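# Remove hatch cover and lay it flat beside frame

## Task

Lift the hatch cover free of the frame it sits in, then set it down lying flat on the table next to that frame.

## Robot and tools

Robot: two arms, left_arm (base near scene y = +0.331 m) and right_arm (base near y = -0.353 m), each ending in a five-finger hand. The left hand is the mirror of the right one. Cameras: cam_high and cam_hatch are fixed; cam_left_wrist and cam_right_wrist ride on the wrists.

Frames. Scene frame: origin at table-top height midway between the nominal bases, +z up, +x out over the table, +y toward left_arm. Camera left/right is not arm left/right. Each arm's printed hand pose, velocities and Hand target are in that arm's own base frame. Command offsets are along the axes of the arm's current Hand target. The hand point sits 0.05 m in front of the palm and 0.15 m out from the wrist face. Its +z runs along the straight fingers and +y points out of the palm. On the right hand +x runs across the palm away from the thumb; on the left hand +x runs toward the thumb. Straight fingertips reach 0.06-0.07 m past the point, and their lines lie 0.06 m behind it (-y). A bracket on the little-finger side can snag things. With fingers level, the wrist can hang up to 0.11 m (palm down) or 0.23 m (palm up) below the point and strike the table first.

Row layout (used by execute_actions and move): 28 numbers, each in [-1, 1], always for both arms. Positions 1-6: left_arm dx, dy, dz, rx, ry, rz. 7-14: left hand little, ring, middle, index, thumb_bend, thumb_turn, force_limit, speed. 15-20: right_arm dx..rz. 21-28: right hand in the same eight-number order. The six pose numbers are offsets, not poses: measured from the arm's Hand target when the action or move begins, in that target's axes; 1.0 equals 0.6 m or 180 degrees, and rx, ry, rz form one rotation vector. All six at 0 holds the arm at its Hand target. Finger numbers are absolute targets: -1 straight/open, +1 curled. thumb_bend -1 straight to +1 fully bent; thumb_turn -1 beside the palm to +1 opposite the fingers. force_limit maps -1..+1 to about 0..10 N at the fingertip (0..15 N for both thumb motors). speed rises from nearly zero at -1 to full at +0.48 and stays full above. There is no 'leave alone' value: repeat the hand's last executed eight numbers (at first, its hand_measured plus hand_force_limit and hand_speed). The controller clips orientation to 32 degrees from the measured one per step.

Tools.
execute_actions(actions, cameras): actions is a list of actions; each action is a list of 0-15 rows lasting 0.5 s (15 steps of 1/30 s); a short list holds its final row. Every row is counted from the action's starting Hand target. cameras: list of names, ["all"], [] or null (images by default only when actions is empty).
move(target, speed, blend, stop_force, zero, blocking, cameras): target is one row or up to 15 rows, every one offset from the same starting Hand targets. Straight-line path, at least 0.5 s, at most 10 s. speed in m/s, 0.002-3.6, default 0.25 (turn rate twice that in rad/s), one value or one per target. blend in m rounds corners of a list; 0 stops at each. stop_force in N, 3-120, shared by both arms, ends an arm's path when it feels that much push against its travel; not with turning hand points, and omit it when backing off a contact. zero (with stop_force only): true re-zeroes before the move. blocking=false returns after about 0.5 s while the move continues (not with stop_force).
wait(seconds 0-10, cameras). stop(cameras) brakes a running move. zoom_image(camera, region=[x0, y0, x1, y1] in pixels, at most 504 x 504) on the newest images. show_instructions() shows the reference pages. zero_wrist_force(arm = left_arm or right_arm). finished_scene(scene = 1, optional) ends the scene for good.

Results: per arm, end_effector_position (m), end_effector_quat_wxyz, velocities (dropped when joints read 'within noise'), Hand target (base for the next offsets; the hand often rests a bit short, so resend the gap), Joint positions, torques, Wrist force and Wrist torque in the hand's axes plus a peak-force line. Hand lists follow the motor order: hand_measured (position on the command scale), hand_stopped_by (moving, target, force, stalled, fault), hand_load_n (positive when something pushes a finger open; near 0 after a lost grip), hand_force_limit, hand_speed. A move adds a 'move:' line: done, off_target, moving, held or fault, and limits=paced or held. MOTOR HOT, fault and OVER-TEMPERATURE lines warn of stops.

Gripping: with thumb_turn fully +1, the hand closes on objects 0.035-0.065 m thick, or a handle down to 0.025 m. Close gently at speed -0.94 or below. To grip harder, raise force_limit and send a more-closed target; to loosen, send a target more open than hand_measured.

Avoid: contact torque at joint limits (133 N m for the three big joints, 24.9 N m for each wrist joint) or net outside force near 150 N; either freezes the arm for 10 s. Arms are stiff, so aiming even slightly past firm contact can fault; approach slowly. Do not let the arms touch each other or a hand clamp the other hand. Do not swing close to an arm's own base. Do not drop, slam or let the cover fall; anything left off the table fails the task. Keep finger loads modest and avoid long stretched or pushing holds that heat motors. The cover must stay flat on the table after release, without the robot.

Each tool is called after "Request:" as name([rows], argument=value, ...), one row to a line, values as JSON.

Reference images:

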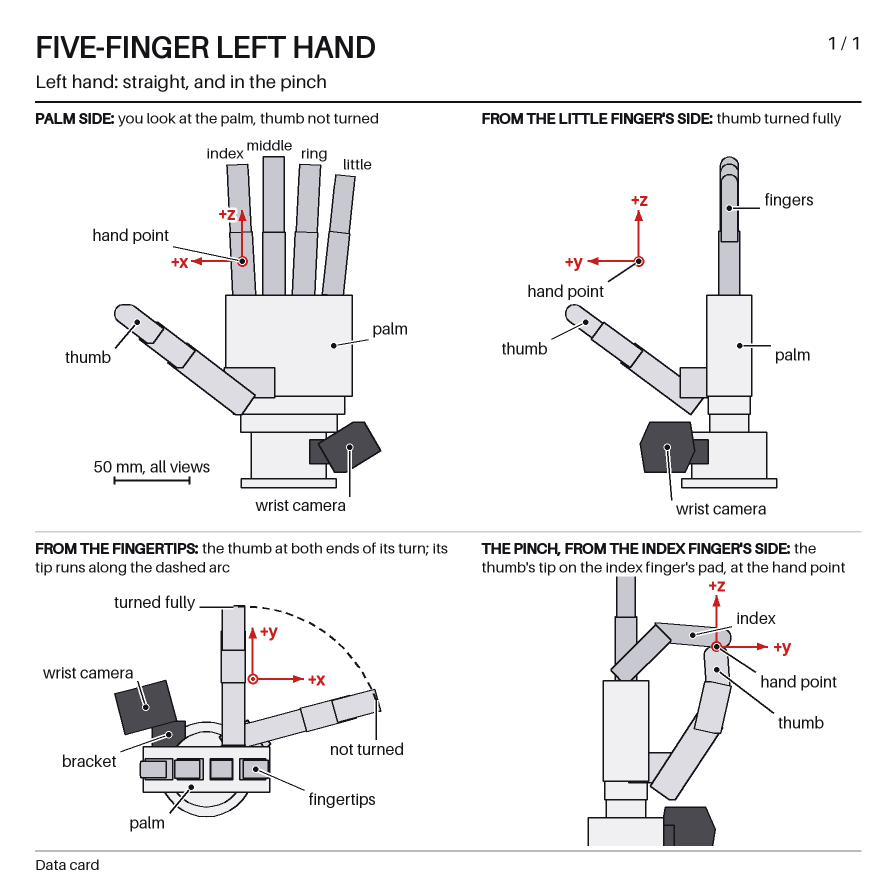

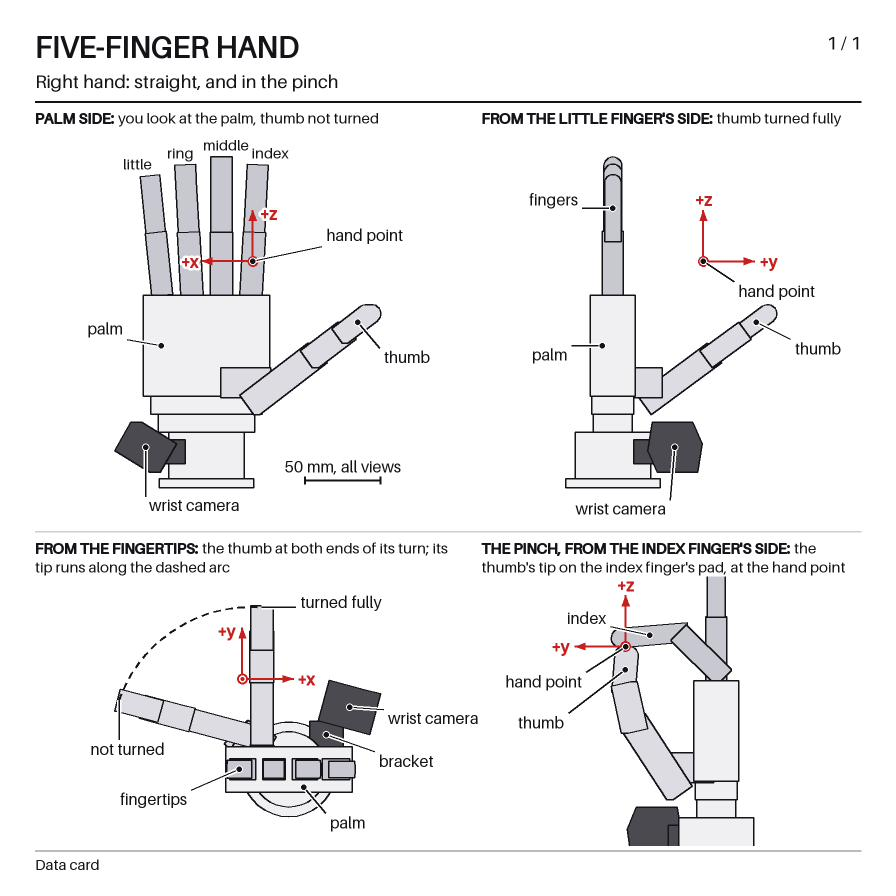

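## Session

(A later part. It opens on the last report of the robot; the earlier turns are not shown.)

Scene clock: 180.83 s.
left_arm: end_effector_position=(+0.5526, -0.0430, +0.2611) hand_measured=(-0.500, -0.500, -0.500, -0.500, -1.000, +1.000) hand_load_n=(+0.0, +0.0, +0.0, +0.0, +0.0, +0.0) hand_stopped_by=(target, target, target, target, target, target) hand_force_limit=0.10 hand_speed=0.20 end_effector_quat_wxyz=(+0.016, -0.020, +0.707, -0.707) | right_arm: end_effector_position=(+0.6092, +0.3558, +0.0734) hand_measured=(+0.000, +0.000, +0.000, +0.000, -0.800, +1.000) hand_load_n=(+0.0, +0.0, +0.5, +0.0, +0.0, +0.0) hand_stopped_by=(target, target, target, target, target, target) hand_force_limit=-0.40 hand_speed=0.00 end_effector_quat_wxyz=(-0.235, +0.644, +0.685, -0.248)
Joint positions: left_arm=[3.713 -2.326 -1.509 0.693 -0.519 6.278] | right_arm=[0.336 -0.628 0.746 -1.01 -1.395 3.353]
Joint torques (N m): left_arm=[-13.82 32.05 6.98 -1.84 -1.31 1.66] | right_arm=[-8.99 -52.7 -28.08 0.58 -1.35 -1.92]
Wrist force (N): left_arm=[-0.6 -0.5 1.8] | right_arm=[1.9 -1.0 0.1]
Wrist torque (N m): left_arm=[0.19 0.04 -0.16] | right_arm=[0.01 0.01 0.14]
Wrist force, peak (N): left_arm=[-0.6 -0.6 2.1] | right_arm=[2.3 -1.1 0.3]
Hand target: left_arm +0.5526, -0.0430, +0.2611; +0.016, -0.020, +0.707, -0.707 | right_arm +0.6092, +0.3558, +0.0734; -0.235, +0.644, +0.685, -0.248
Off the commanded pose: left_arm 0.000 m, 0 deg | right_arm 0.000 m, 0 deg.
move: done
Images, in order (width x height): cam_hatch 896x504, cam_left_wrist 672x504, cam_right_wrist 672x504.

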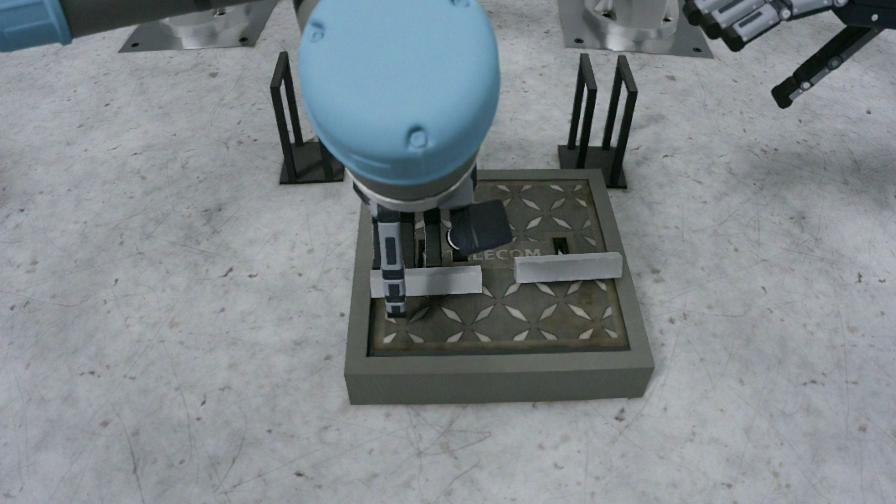

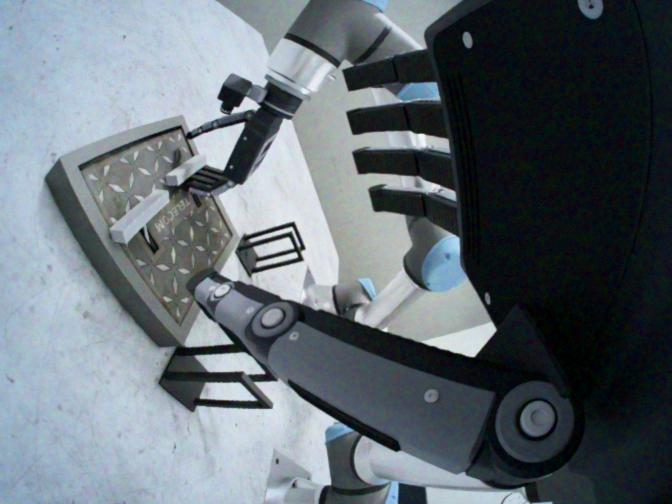

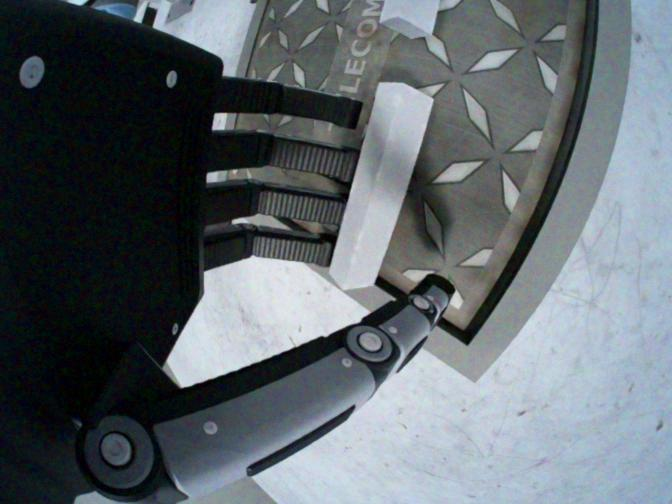

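Request:
move(target=[0,0,0,0,0,0,-0.5,-0.5,-0.5,-0.5,-1,1,0.1,0.2,0.0083,0.0015,0.0018,0,0,0,0,0,0,0,-0.8,1,-0.4,0], speed=0.04)

Request:
move(target=[0,0,0,0,0,0,-0.5,-0.5,-0.5,-0.5,-1,1,0.1,0.2,0,0,0,0,0,0,0.3,0.3,0.3,0.3,0.0,1,-0.5,-0.85], speed=0.04, cameras=["cam_hatch","cam_left_wrist","cam_right_wrist"])

Scene clock: 182.93 s.
left_arm: end_effector_position=(+0.5526, -0.0430, +0.2611) hand_measured=(-0.500, -0.500, -0.500, -0.500, -1.000, +1.000) hand_load_n=(+0.0, +0.0, +0.0, +0.0, +0.0, +0.0) hand_stopped_by=(target, target, target, target, target, target) hand_force_limit=0.10 hand_speed=0.20 end_effector_quat_wxyz=(+0.016, -0.020, +0.707, -0.707) | right_arm: end_effector_position=(+0.6089, +0.3607, +0.0720) hand_measured=(+0.000, +0.000, +0.000, +0.000, -0.800, +1.000) hand_load_n=(+0.0, +0.0, +0.0, +0.0, +0.0, +0.0) hand_stopped_by=(target, target, target, target, target, target) hand_force_limit=-0.40 hand_speed=0.00 end_effector_quat_wxyz=(-0.235, +0.644, +0.685, -0.248)
Joint positions: left_arm=[3.713 -2.326 -1.509 0.693 -0.519 6.278] | right_arm=[0.342 -0.621 0.735 -1.007 -1.391 3.358]
Joint torques (N m): left_arm=[-14.38 33.39 7.91 -1.8 -1.32 1.64] | right_arm=[8.37 -52.38 -29.15 0.82 1.83 2.07]
Wrist force (N): left_arm=[-0.3 -0.7 1.5] | right_arm=[1.8 -0.2 -0.1]
Wrist torque (N m): left_arm=[0.18 -0.01 -0.13] | right_arm=[0.02 0.04 0.06]
Wrist force, peak (N): left_arm=[-0.6 -1.0 1.8] | right_arm=[2.4 -1.1 0.0]
Hand target: left_arm +0.5526, -0.0430, +0.2611; +0.016, -0.020, +0.707, -0.707 | right_arm +0.6089, +0.3608, +0.0720; -0.235, +0.644, +0.685, -0.248
Off the commanded pose: left_arm 0.000 m, 0 deg | right_arm 0.000 m, 0 deg.
move: done

Scene clock: 184.43 s.
left_arm: end_effector_position=(+0.5526, -0.0430, +0.2611) hand_measured=(-0.500, -0.500, -0.500, -0.500, -1.000, +1.000) hand_load_n=(+0.0, +0.0, +0.0, +0.0, +0.0, +0.0) hand_stopped_by=(target, target, target, target, target, target) hand_force_limit=0.10 hand_speed=0.20 end_effector_quat_wxyz=(+0.016, -0.020, +0.707, -0.707) | right_arm: end_effector_position=(+0.6089, +0.3608, +0.0720) hand_measured=(+0.300, +0.300, +0.234, +0.298, -0.538, +1.000) hand_load_n=(+0.0, +0.0, +0.0, +3.0, +4.0, +0.5) hand_stopped_by=(target, target, force, force, force, target) hand_force_limit=-0.50 hand_speed=-0.85 end_effector_quat_wxyz=(-0.235, +0.644, +0.685, -0.248)
Joint positions: left_arm=[3.713 -2.326 -1.509 0.693 -0.519 6.278] | right_arm=[0.342 -0.621 0.735 -1.007 -1.391 3.358]
Joint torques (N m): left_arm=[-14.23 33.45 7.71 -1.82 -1.53 1.7] | right_arm=[6.42 -56.81 -25.4 -2.06 1.07 1.96]
Wrist force (N): left_arm=[-0.3 -0.8 1.7] | right_arm=[2.4 0.0 0.3]
Wrist torque (N m): left_arm=[0.15 -0.01 -0.12] | right_arm=[-0.01 0.01 0.09]
Wrist force, peak (N): left_arm=[-0.9 -0.8 1.9] | right_arm=[2.9 -0.8 1.8]
Hand target: left_arm +0.5526, -0.0430, +0.2611; +0.016, -0.020, +0.707, -0.707 | right_arm +0.6089, +0.3608, +0.0720; -0.235, +0.644, +0.685, -0.248
Off the commanded pose: left_arm 0.000 m, 0 deg | right_arm 0.000 m, 0 deg.
move: done
Images, in order (width x height): cam_hatch 896x504, cam_left_wrist 672x504, cam_right_wrist 672x504.

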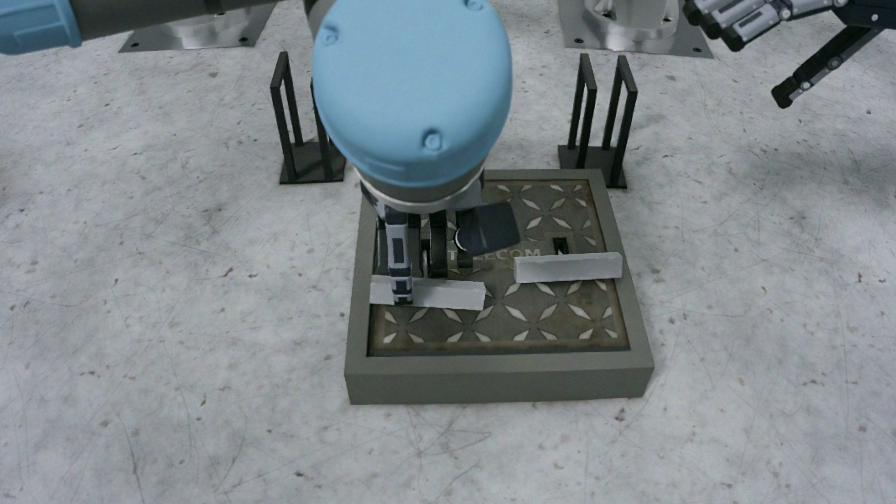

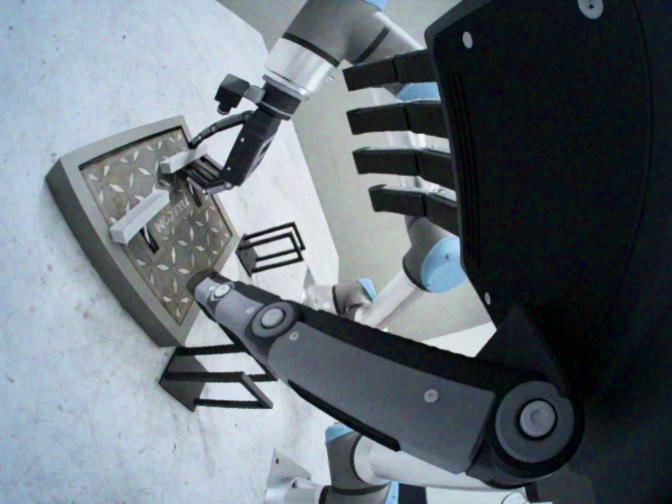

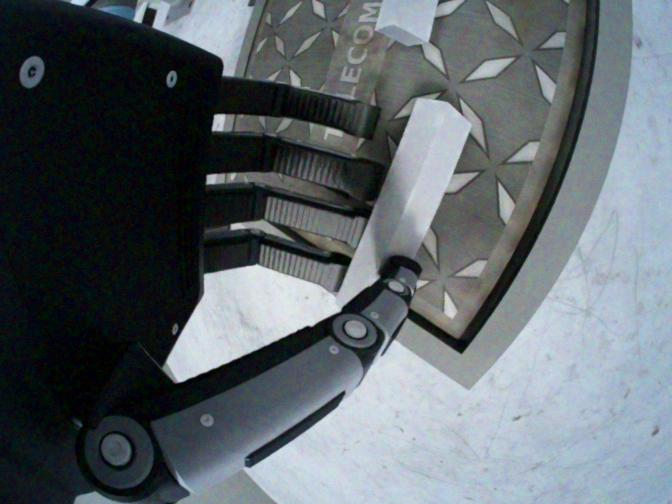

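Request:
move(target=[0,0,0,0,0,0,-0.5,-0.5,-0.5,-0.5,-1,1,0.1,0.2,0,-0.0512,-0.0123,-0.0667,0,0,0.3,0.3,0.3,0.3,0.0,1,-0.5,-0.85], speed=0.04, cameras=["cam_hatch","cam_left_wrist","cam_right_wrist"])

Scene clock: 188.00 s.
left_arm: end_effector_position=(+0.5526, -0.0430, +0.2611) hand_measured=(-0.500, -0.500, -0.500, -0.500, -1.000, +1.000) hand_load_n=(+0.0, +0.0, +0.0, +0.0, +0.0, +0.0) hand_stopped_by=(target, target, target, target, target, target) hand_force_limit=0.10 hand_speed=0.20 end_effector_quat_wxyz=(+0.016, -0.020, +0.707, -0.707) | right_arm: end_effector_position=(+0.5901, +0.3596, +0.0973) hand_measured=(+0.300, +0.300, +0.234, +0.298, -0.540, +1.000) hand_load_n=(+0.0, +0.0, +0.0, +11.0, +7.5, +0.5) hand_stopped_by=(target, target, force, force, force, target) hand_force_limit=-0.50 hand_speed=-0.85 end_effector_quat_wxyz=(-0.166, +0.665, +0.707, -0.175)
Joint positions: left_arm=[3.713 -2.326 -1.509 0.693 -0.519 6.278] | right_arm=[0.367 -0.852 1.086 -1.337 -1.428 3.413]
Joint torques (N m): left_arm=[-13.98 32.68 7.43 -1.93 -1.43 1.82] | right_arm=[7.4 -61.93 -14.11 -2.96 -2.06 2.29]
Wrist force (N): left_arm=[-0.4 -0.8 1.9] | right_arm=[4.3 1.8 3.0]
Wrist torque (N m): left_arm=[0.13 0.00 -0.13] | right_arm=[-0.01 0.11 0.14]
Wrist force, peak (N): left_arm=[-0.7 -0.6 2.0] | right_arm=[4.8 1.8 3.2]
Hand target: left_arm +0.5526, -0.0430, +0.2611; +0.016, -0.020, +0.707, -0.707 | right_arm +0.5901, +0.3596, +0.0973; -0.166, +0.665, +0.707, -0.175
Off the commanded pose: left_arm 0.000 m, 0 deg | right_arm 0.000 m, 0 deg.
move: done
Images, in order (width x height): cam_hatch 896x504, cam_left_wrist 672x504, cam_right_wrist 672x504.

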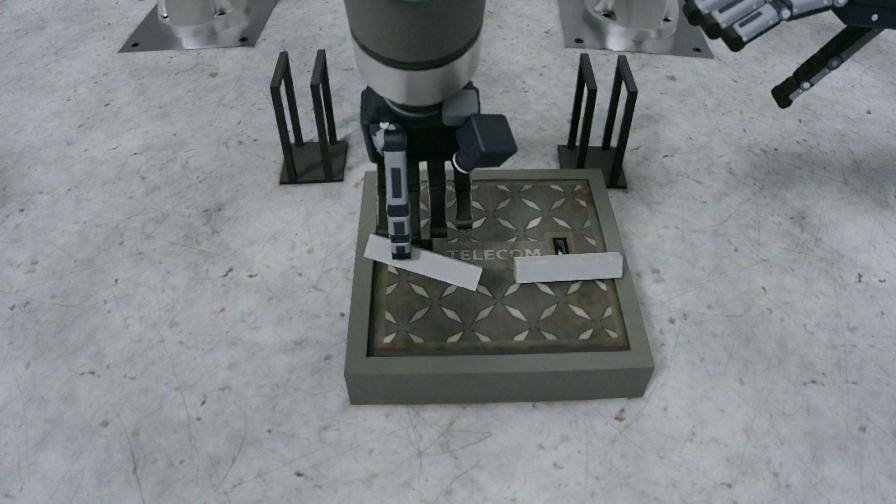

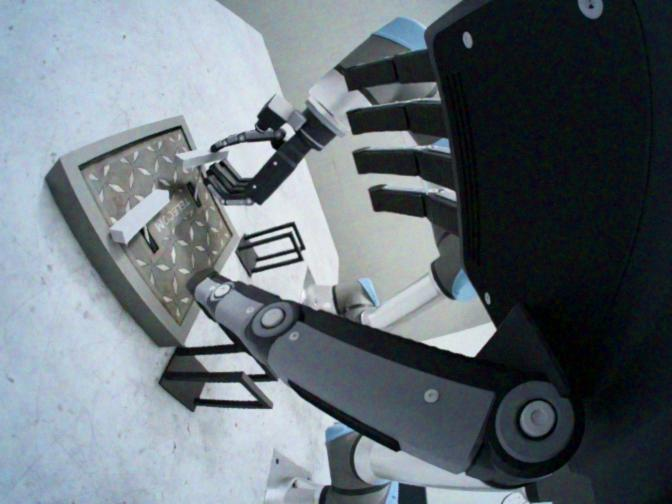

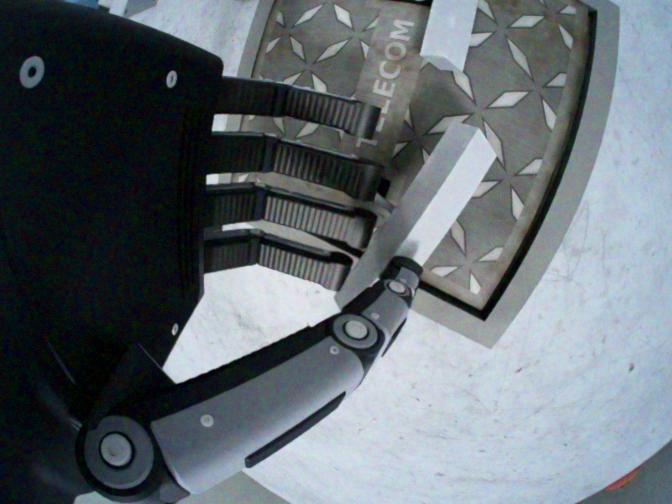

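Request:
zoom_image(camera="cam_right_wrist", region=[200, 80, 520, 320])

Request:
zoom_image(camera="cam_left_wrist", region=[100, 80, 280, 240])

Scaled by 1.575 from the camera's 672x504 image, which has a finer 960x720 frame.

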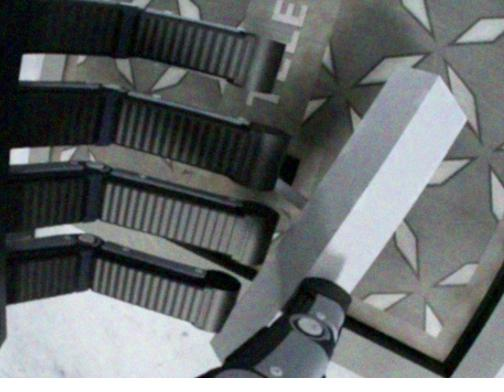

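Scaled by 2.800 from the camera's 672x504 image, which has a finer 960x720 frame.

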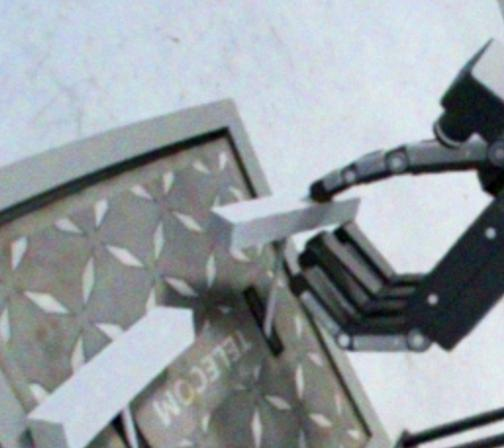

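Request:
move(target=[0,0,0,0,0,0,-0.5,-0.5,-0.5,-0.5,-1,1,0.1,0.2,-0.0003,-0.0452,-0.0085,-0.0722,0.0306,0.0781,0.3,0.3,0.3,0.3,0.0,1,-0.5,-0.85], speed=0.04, cameras=["cam_hatch","cam_left_wrist","cam_right_wrist"])

Scene clock: 193.20 s.
left_arm: end_effector_position=(+0.5526, -0.0430, +0.2611) hand_measured=(-0.500, -0.500, -0.500, -0.500, -1.000, +1.000) hand_load_n=(+0.0, +0.0, +0.0, +0.0, +0.0, +0.0) hand_stopped_by=(target, target, target, target, target, target) hand_force_limit=0.10 hand_speed=0.20 end_effector_quat_wxyz=(+0.016, -0.020, +0.707, -0.707) | right_arm: end_effector_position=(+0.5686, +0.3580, +0.1146) hand_measured=(+0.300, +0.300, +0.234, +0.298, -0.540, +1.000) hand_load_n=(+0.0, +0.0, +0.0, +12.5, +7.0, +1.0) hand_stopped_by=(target, target, force, force, force, target) hand_force_limit=-0.50 hand_speed=-0.85 end_effector_quat_wxyz=(-0.101, +0.768, +0.627, -0.081)
Joint positions: left_arm=[3.713 -2.326 -1.509 0.693 -0.519 6.278] | right_arm=[0.395 -1.03 1.378 -1.703 -1.425 3.722]
Joint torques (N m): left_arm=[-14.74 33.68 6.82 -1.85 -1.44 1.85] | right_arm=[8.39 -54.79 -14.38 -3.26 -1.78 2.26]
Wrist force (N): left_arm=[-0.5 -0.5 1.7] | right_arm=[4.1 2.0 3.2]
Wrist torque (N m): left_arm=[0.19 0.02 -0.15] | right_arm=[-0.01 0.08 0.19]
Wrist force, peak (N): left_arm=[-0.7 -1.0 1.9] | right_arm=[4.8 1.7 3.1]
Hand target: left_arm +0.5526, -0.0430, +0.2611; +0.016, -0.020, +0.707, -0.707 | right_arm +0.5686, +0.3580, +0.1146; -0.101, +0.768, +0.627, -0.081
Off the commanded pose: left_arm 0.000 m, 0 deg | right_arm 0.000 m, 0 deg.
move: done
Images, in order (width x height): cam_hatch 896x504, cam_left_wrist 672x504, cam_right_wrist 672x504.

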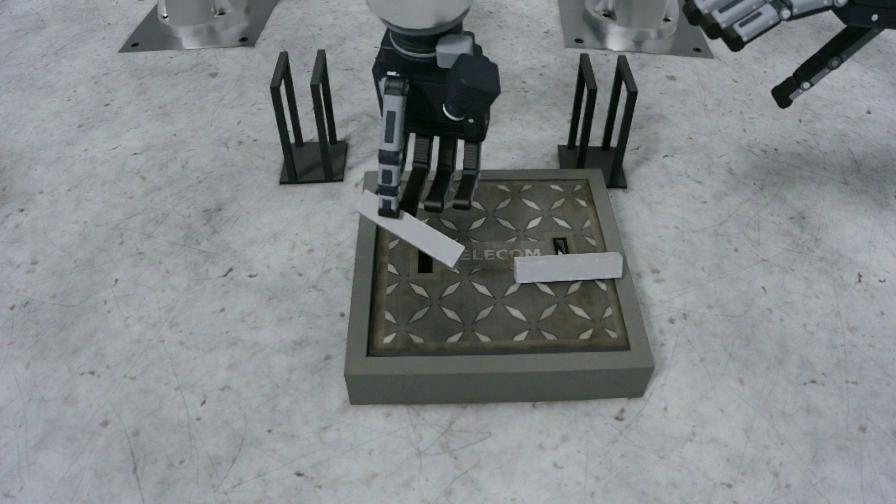

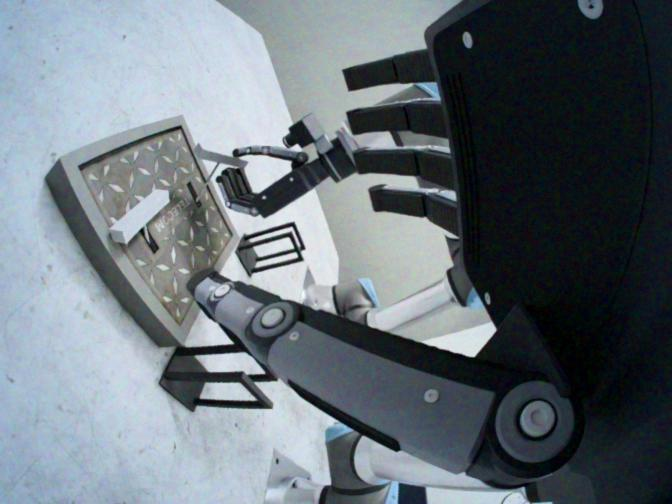

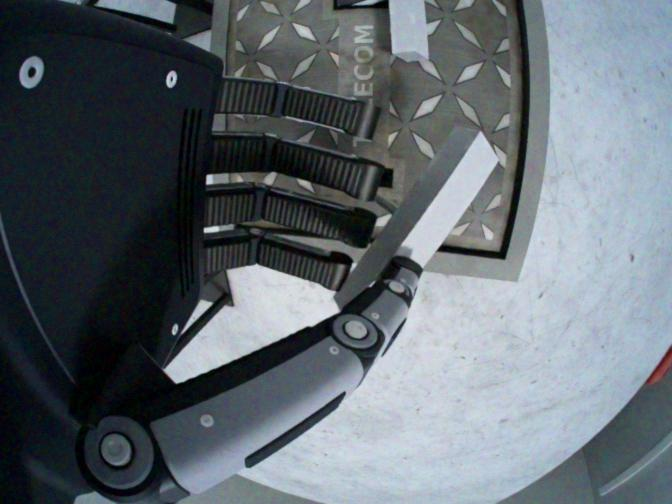

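Request:
zoom_image(camera="cam_left_wrist", region=[130, 100, 310, 260])

Request:
zoom_image(camera="cam_right_wrist", region=[200, 80, 520, 320])

Request:
zoom_image(camera="cam_hatch", region=[340, 130, 520, 300])

Scaled by 2.800 from the camera's 672x504 image, which has a finer 960x720 frame.

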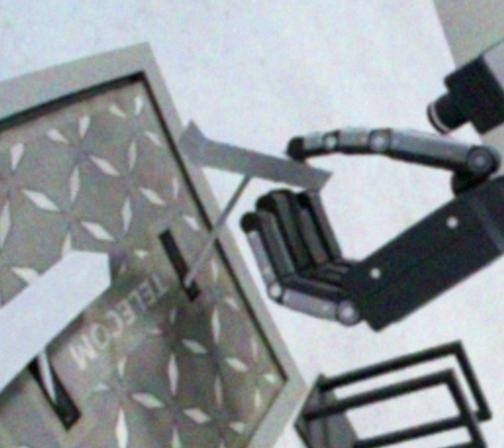

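Scaled by 1.575 from the camera's 672x504 image, which has a finer 960x720 frame.

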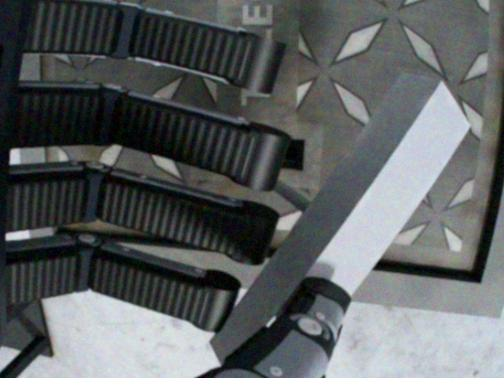

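Scaled by 2.800 from the camera's 896x504 image, which has a finer 1280x720 frame.

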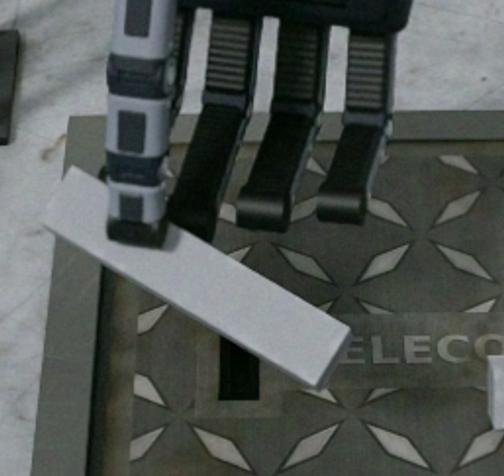

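Request:
move(target=[0,0,0,0,0,0,-0.5,-0.5,-0.5,-0.5,-1,1,0.1,0.2,-0.0062,-0.0357,0.0335,-0.1195,0.0246,-0.0066,0.3,0.3,0.3,0.3,0.0,1,-0.5,-0.85], speed=0.04, cameras=["cam_hatch","cam_left_wrist","cam_right_wrist"])

Scene clock: 200.30 s.
left_arm: end_effector_position=(+0.5526, -0.0430, +0.2611) hand_measured=(-0.500, -0.500, -0.500, -0.500, -1.000, +1.000) hand_load_n=(+0.0, +0.0, +0.0, +0.0, +0.0, +0.0) hand_stopped_by=(target, target, target, target, target, target) hand_force_limit=0.10 hand_speed=0.20 end_effector_quat_wxyz=(+0.016, -0.020, +0.707, -0.707) | right_arm: end_effector_position=(+0.5425, +0.3596, +0.1007) hand_measured=(+0.300, +0.300, +0.234, +0.298, -0.544, +1.000) hand_load_n=(+0.0, +0.5, +0.0, +0.5, +24.0, +9.5) hand_stopped_by=(target, target, force, force, force, target) hand_force_limit=-0.50 hand_speed=-0.85 end_effector_quat_wxyz=(+0.019, +0.769, +0.635, +0.068)
Joint positions: left_arm=[3.713 -2.326 -1.509 0.693 -0.519 6.278] | right_arm=[0.478 -1.174 1.784 -2.321 -1.58 3.81]
Joint torques (N m): left_arm=[-13.98 34.05 7.07 -1.59 -1.52 1.92] | right_arm=[16.54 -31.87 -0.67 -0.29 2.17 1.77]
Wrist force (N): left_arm=[-0.8 -0.7 1.4] | right_arm=[-3.4 12.0 -17.5]
Wrist torque (N m): left_arm=[0.18 0.05 -0.16] | right_arm=[-0.19 0.27 0.49]
Wrist force, peak (N): left_arm=[-0.5 -0.9 2.0] | right_arm=[-3.4 12.0 -17.5]
Hand target: left_arm +0.5526, -0.0430, +0.2611; +0.016, -0.020, +0.707, -0.707 | right_arm +0.5425, +0.3596, +0.1006; +0.019, +0.769, +0.635, +0.068
Off the commanded pose: left_arm 0.000 m, 0 deg | right_arm 0.000 m, 0 deg.
move: done
Images, in order (width x height): cam_hatch 896x504, cam_left_wrist 672x504, cam_right_wrist 672x504.

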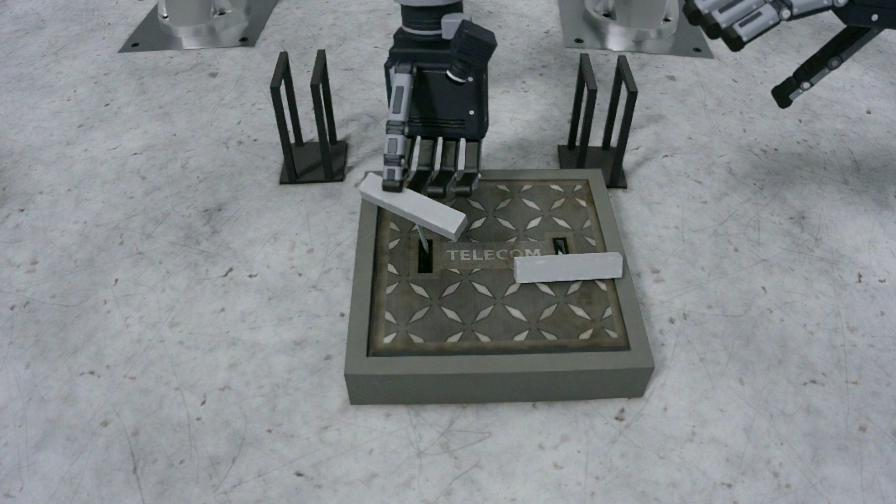

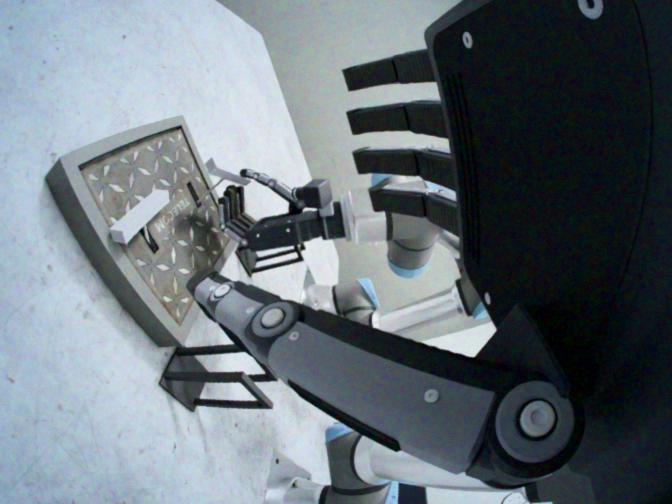

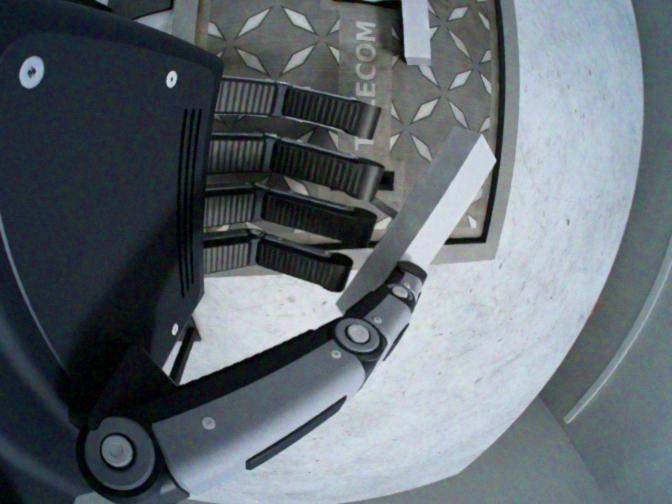

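Request:
move(target=[0,0,0,0,0,0,-0.5,-0.5,-0.5,-0.5,-1,1,0.1,0.2,0,0.0,-0.012,0,0,0,0.3,0.3,0.3,0.3,0.0,1,-0.5,-0.85], speed=0.04, cameras=["cam_hatch","cam_left_wrist","cam_right_wrist"])

Request:
zoom_image(camera="cam_left_wrist", region=[130, 100, 310, 260])

Request:
zoom_image(camera="cam_hatch", region=[340, 130, 520, 300])

Scene clock: 202.57 s.
left_arm: end_effector_position=(+0.5526, -0.0430, +0.2611) hand_measured=(-0.500, -0.500, -0.500, -0.500, -1.000, +1.000) hand_load_n=(+0.0, +0.0, +0.0, +0.0, +0.0, +0.0) hand_stopped_by=(target, target, target, target, target, target) hand_force_limit=0.10 hand_speed=0.20 end_effector_quat_wxyz=(+0.016, -0.020, +0.707, -0.707) | right_arm: end_effector_position=(+0.5416, +0.3592, +0.1077) hand_measured=(+0.300, +0.300, +0.234, +0.298, -0.540, +1.000) hand_load_n=(+0.0, +0.0, +0.0, +7.5, +4.5, -0.5) hand_stopped_by=(target, target, force, force, force, target) hand_force_limit=-0.50 hand_speed=-0.85 end_effector_quat_wxyz=(+0.019, +0.769, +0.635, +0.068)
Joint positions: left_arm=[3.713 -2.326 -1.509 0.693 -0.519 6.278] | right_arm=[0.479 -1.186 1.78 -2.305 -1.58 3.81]
Joint torques (N m): left_arm=[-13.95 33.55 6.62 -1.59 -1.27 1.85] | right_arm=[5.15 -45.94 -26.99 -1.19 -0.73 2.18]
Wrist force (N): left_arm=[-0.4 -0.7 1.6] | right_arm=[3.5 1.2 2.6]
Wrist torque (N m): left_arm=[0.18 0.00 -0.14] | right_arm=[0.01 0.01 0.25]
Wrist force, peak (N): left_arm=[-0.7 -0.7 1.8] | right_arm=[-3.2 12.2 -17.7]
Hand target: left_arm +0.5526, -0.0430, +0.2611; +0.016, -0.020, +0.707, -0.707 | right_arm +0.5416, +0.3592, +0.1078; +0.019, +0.769, +0.635, +0.068
Off the commanded pose: left_arm 0.000 m, 0 deg | right_arm 0.000 m, 0 deg.
move: done
Images, in order (width x height): cam_hatch 896x504, cam_left_wrist 672x504, cam_right_wrist 672x504.

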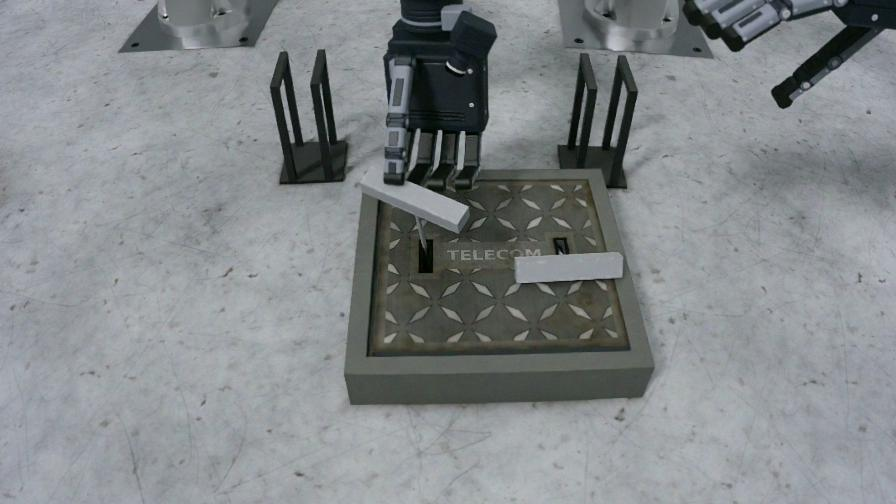

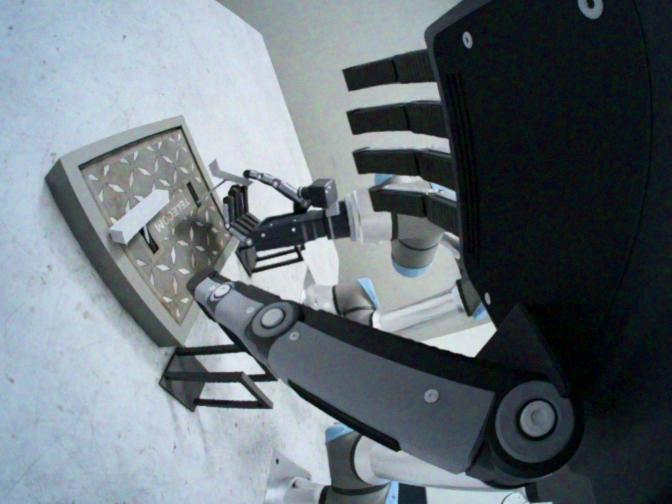

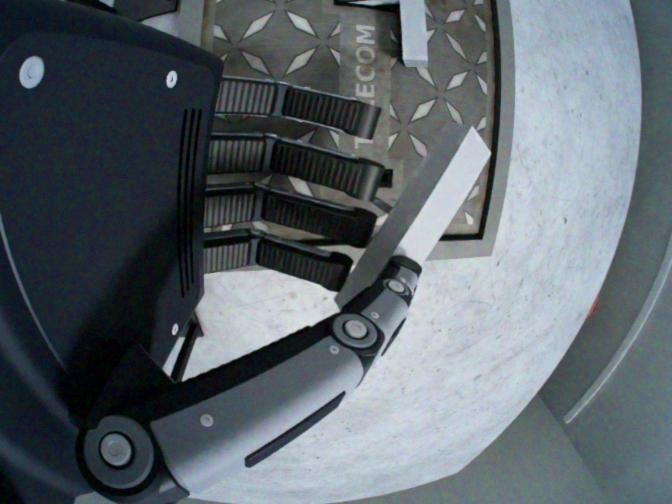

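Scaled by 2.800 from the camera's 672x504 image, which has a finer 960x720 frame.

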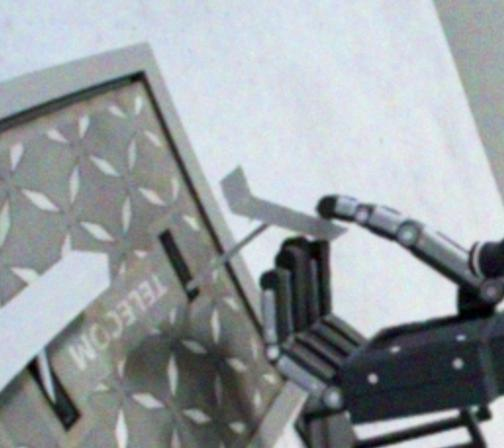

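Scaled by 2.800 from the camera's 896x504 image, which has a finer 1280x720 frame.

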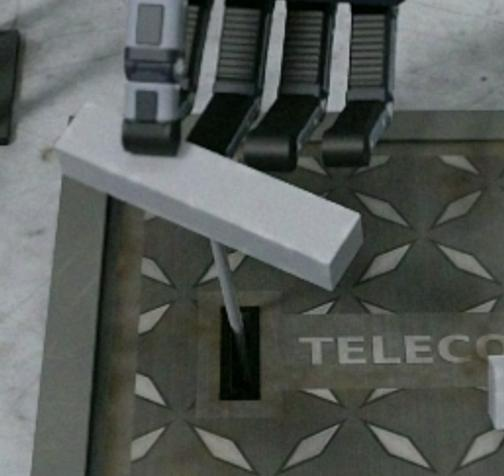

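Request:
move(target=[0,0,0,0,0,0,-0.5,-0.5,-0.5,-0.5,-1,1,0.1,0.2,-0.0038,-0.029,0.001,-0.1088,0.0213,-0.0064,0.3,0.3,0.3,0.3,0.0,1,-0.5,-0.85], speed=0.03, stop_force=12, cameras=["cam_hatch","cam_left_wrist","cam_right_wrist"])

Request:
zoom_image(camera="cam_left_wrist", region=[130, 100, 310, 260])

Request:
zoom_image(camera="cam_hatch", region=[340, 130, 520, 300])

Scene clock: 211.00 s.
left_arm: end_effector_position=(+0.5526, -0.0430, +0.2611) hand_measured=(-0.500, -0.500, -0.500, -0.500, -1.000, +1.000) hand_load_n=(+0.0, +0.0, -0.5, +0.0, +0.0, +0.0) hand_stopped_by=(target, target, target, target, target, target) hand_force_limit=0.10 hand_speed=0.20 end_effector_quat_wxyz=(+0.016, -0.020, +0.707, -0.707) | right_arm: end_effector_position=(+0.5243, +0.3603, +0.1050) hand_measured=(+0.300, +0.300, +0.234, +0.298, -0.538, +1.000) hand_load_n=(+0.0, +0.0, +0.0, +4.0, +0.5, +0.0) hand_stopped_by=(target, target, force, force, force, target) hand_force_limit=-0.50 hand_speed=-0.85 end_effector_quat_wxyz=(+0.129, +0.746, +0.622, +0.200)
Joint positions: left_arm=[3.713 -2.326 -1.509 0.693 -0.519 6.278] | right_arm=[0.567 -1.178 2.023 -2.855 -1.772 3.844]
Joint torques (N m): left_arm=[-14.36 33.93 7.92 -1.69 -1.35 1.66] | right_arm=[8.64 -29.56 -8.24 -4.86 -2.21 1.68]
Wrist force (N): left_arm=[-0.8 -0.7 1.3] | right_arm=[3.0 1.0 2.2]
Wrist torque (N m): left_arm=[0.18 0.04 -0.17] | right_arm=[0.00 0.00 0.31]
Wrist force, peak (N): left_arm=[-0.1 -0.7 2.3] | right_arm=[3.7 1.3 2.8]
Hand target: left_arm +0.5526, -0.0430, +0.2611; +0.016, -0.020, +0.707, -0.707 | right_arm +0.5243, +0.3603, +0.1050; +0.129, +0.746, +0.622, +0.200
Off the commanded pose: left_arm 0.000 m, 0 deg | right_arm 0.000 m, 0 deg.
move: done
Images, in order (width x height): cam_hatch 896x504, cam_left_wrist 672x504, cam_right_wrist 672x504.

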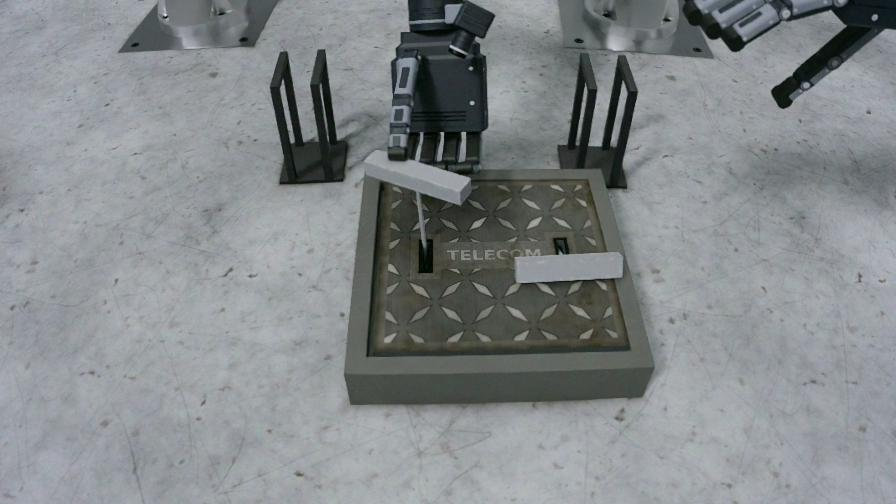

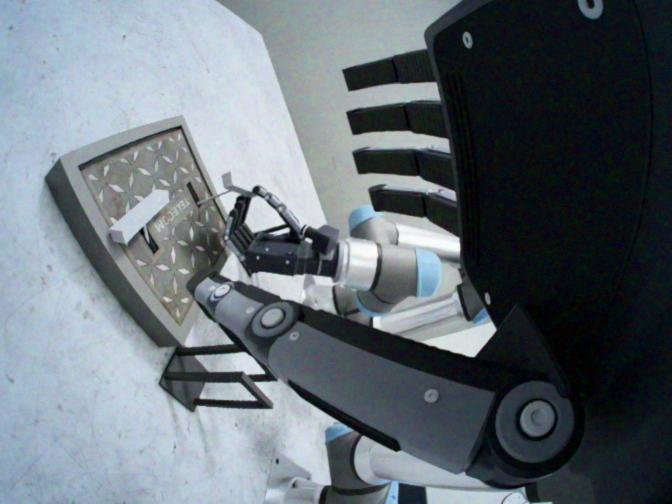

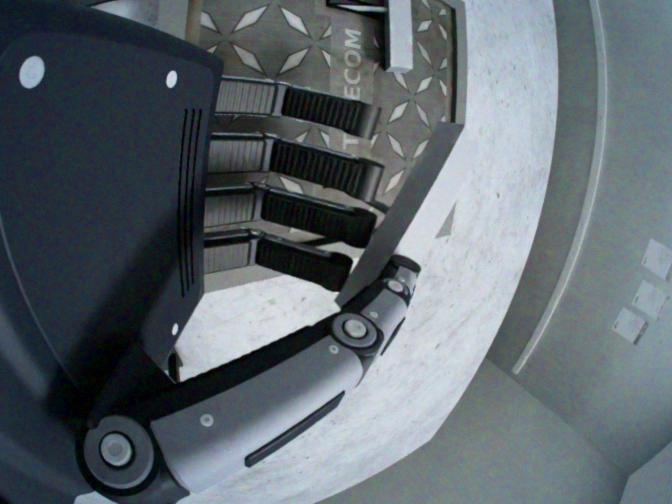

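Scaled by 2.800 from the camera's 672x504 image, which has a finer 960x720 frame.

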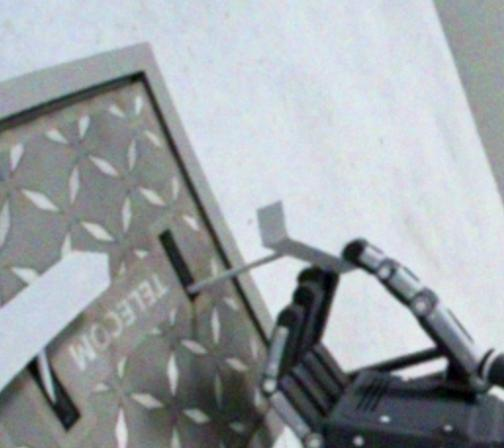

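Scaled by 2.800 from the camera's 896x504 image, which has a finer 1280x720 frame.

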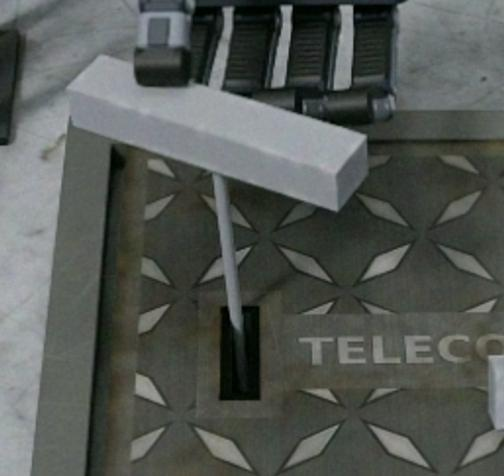

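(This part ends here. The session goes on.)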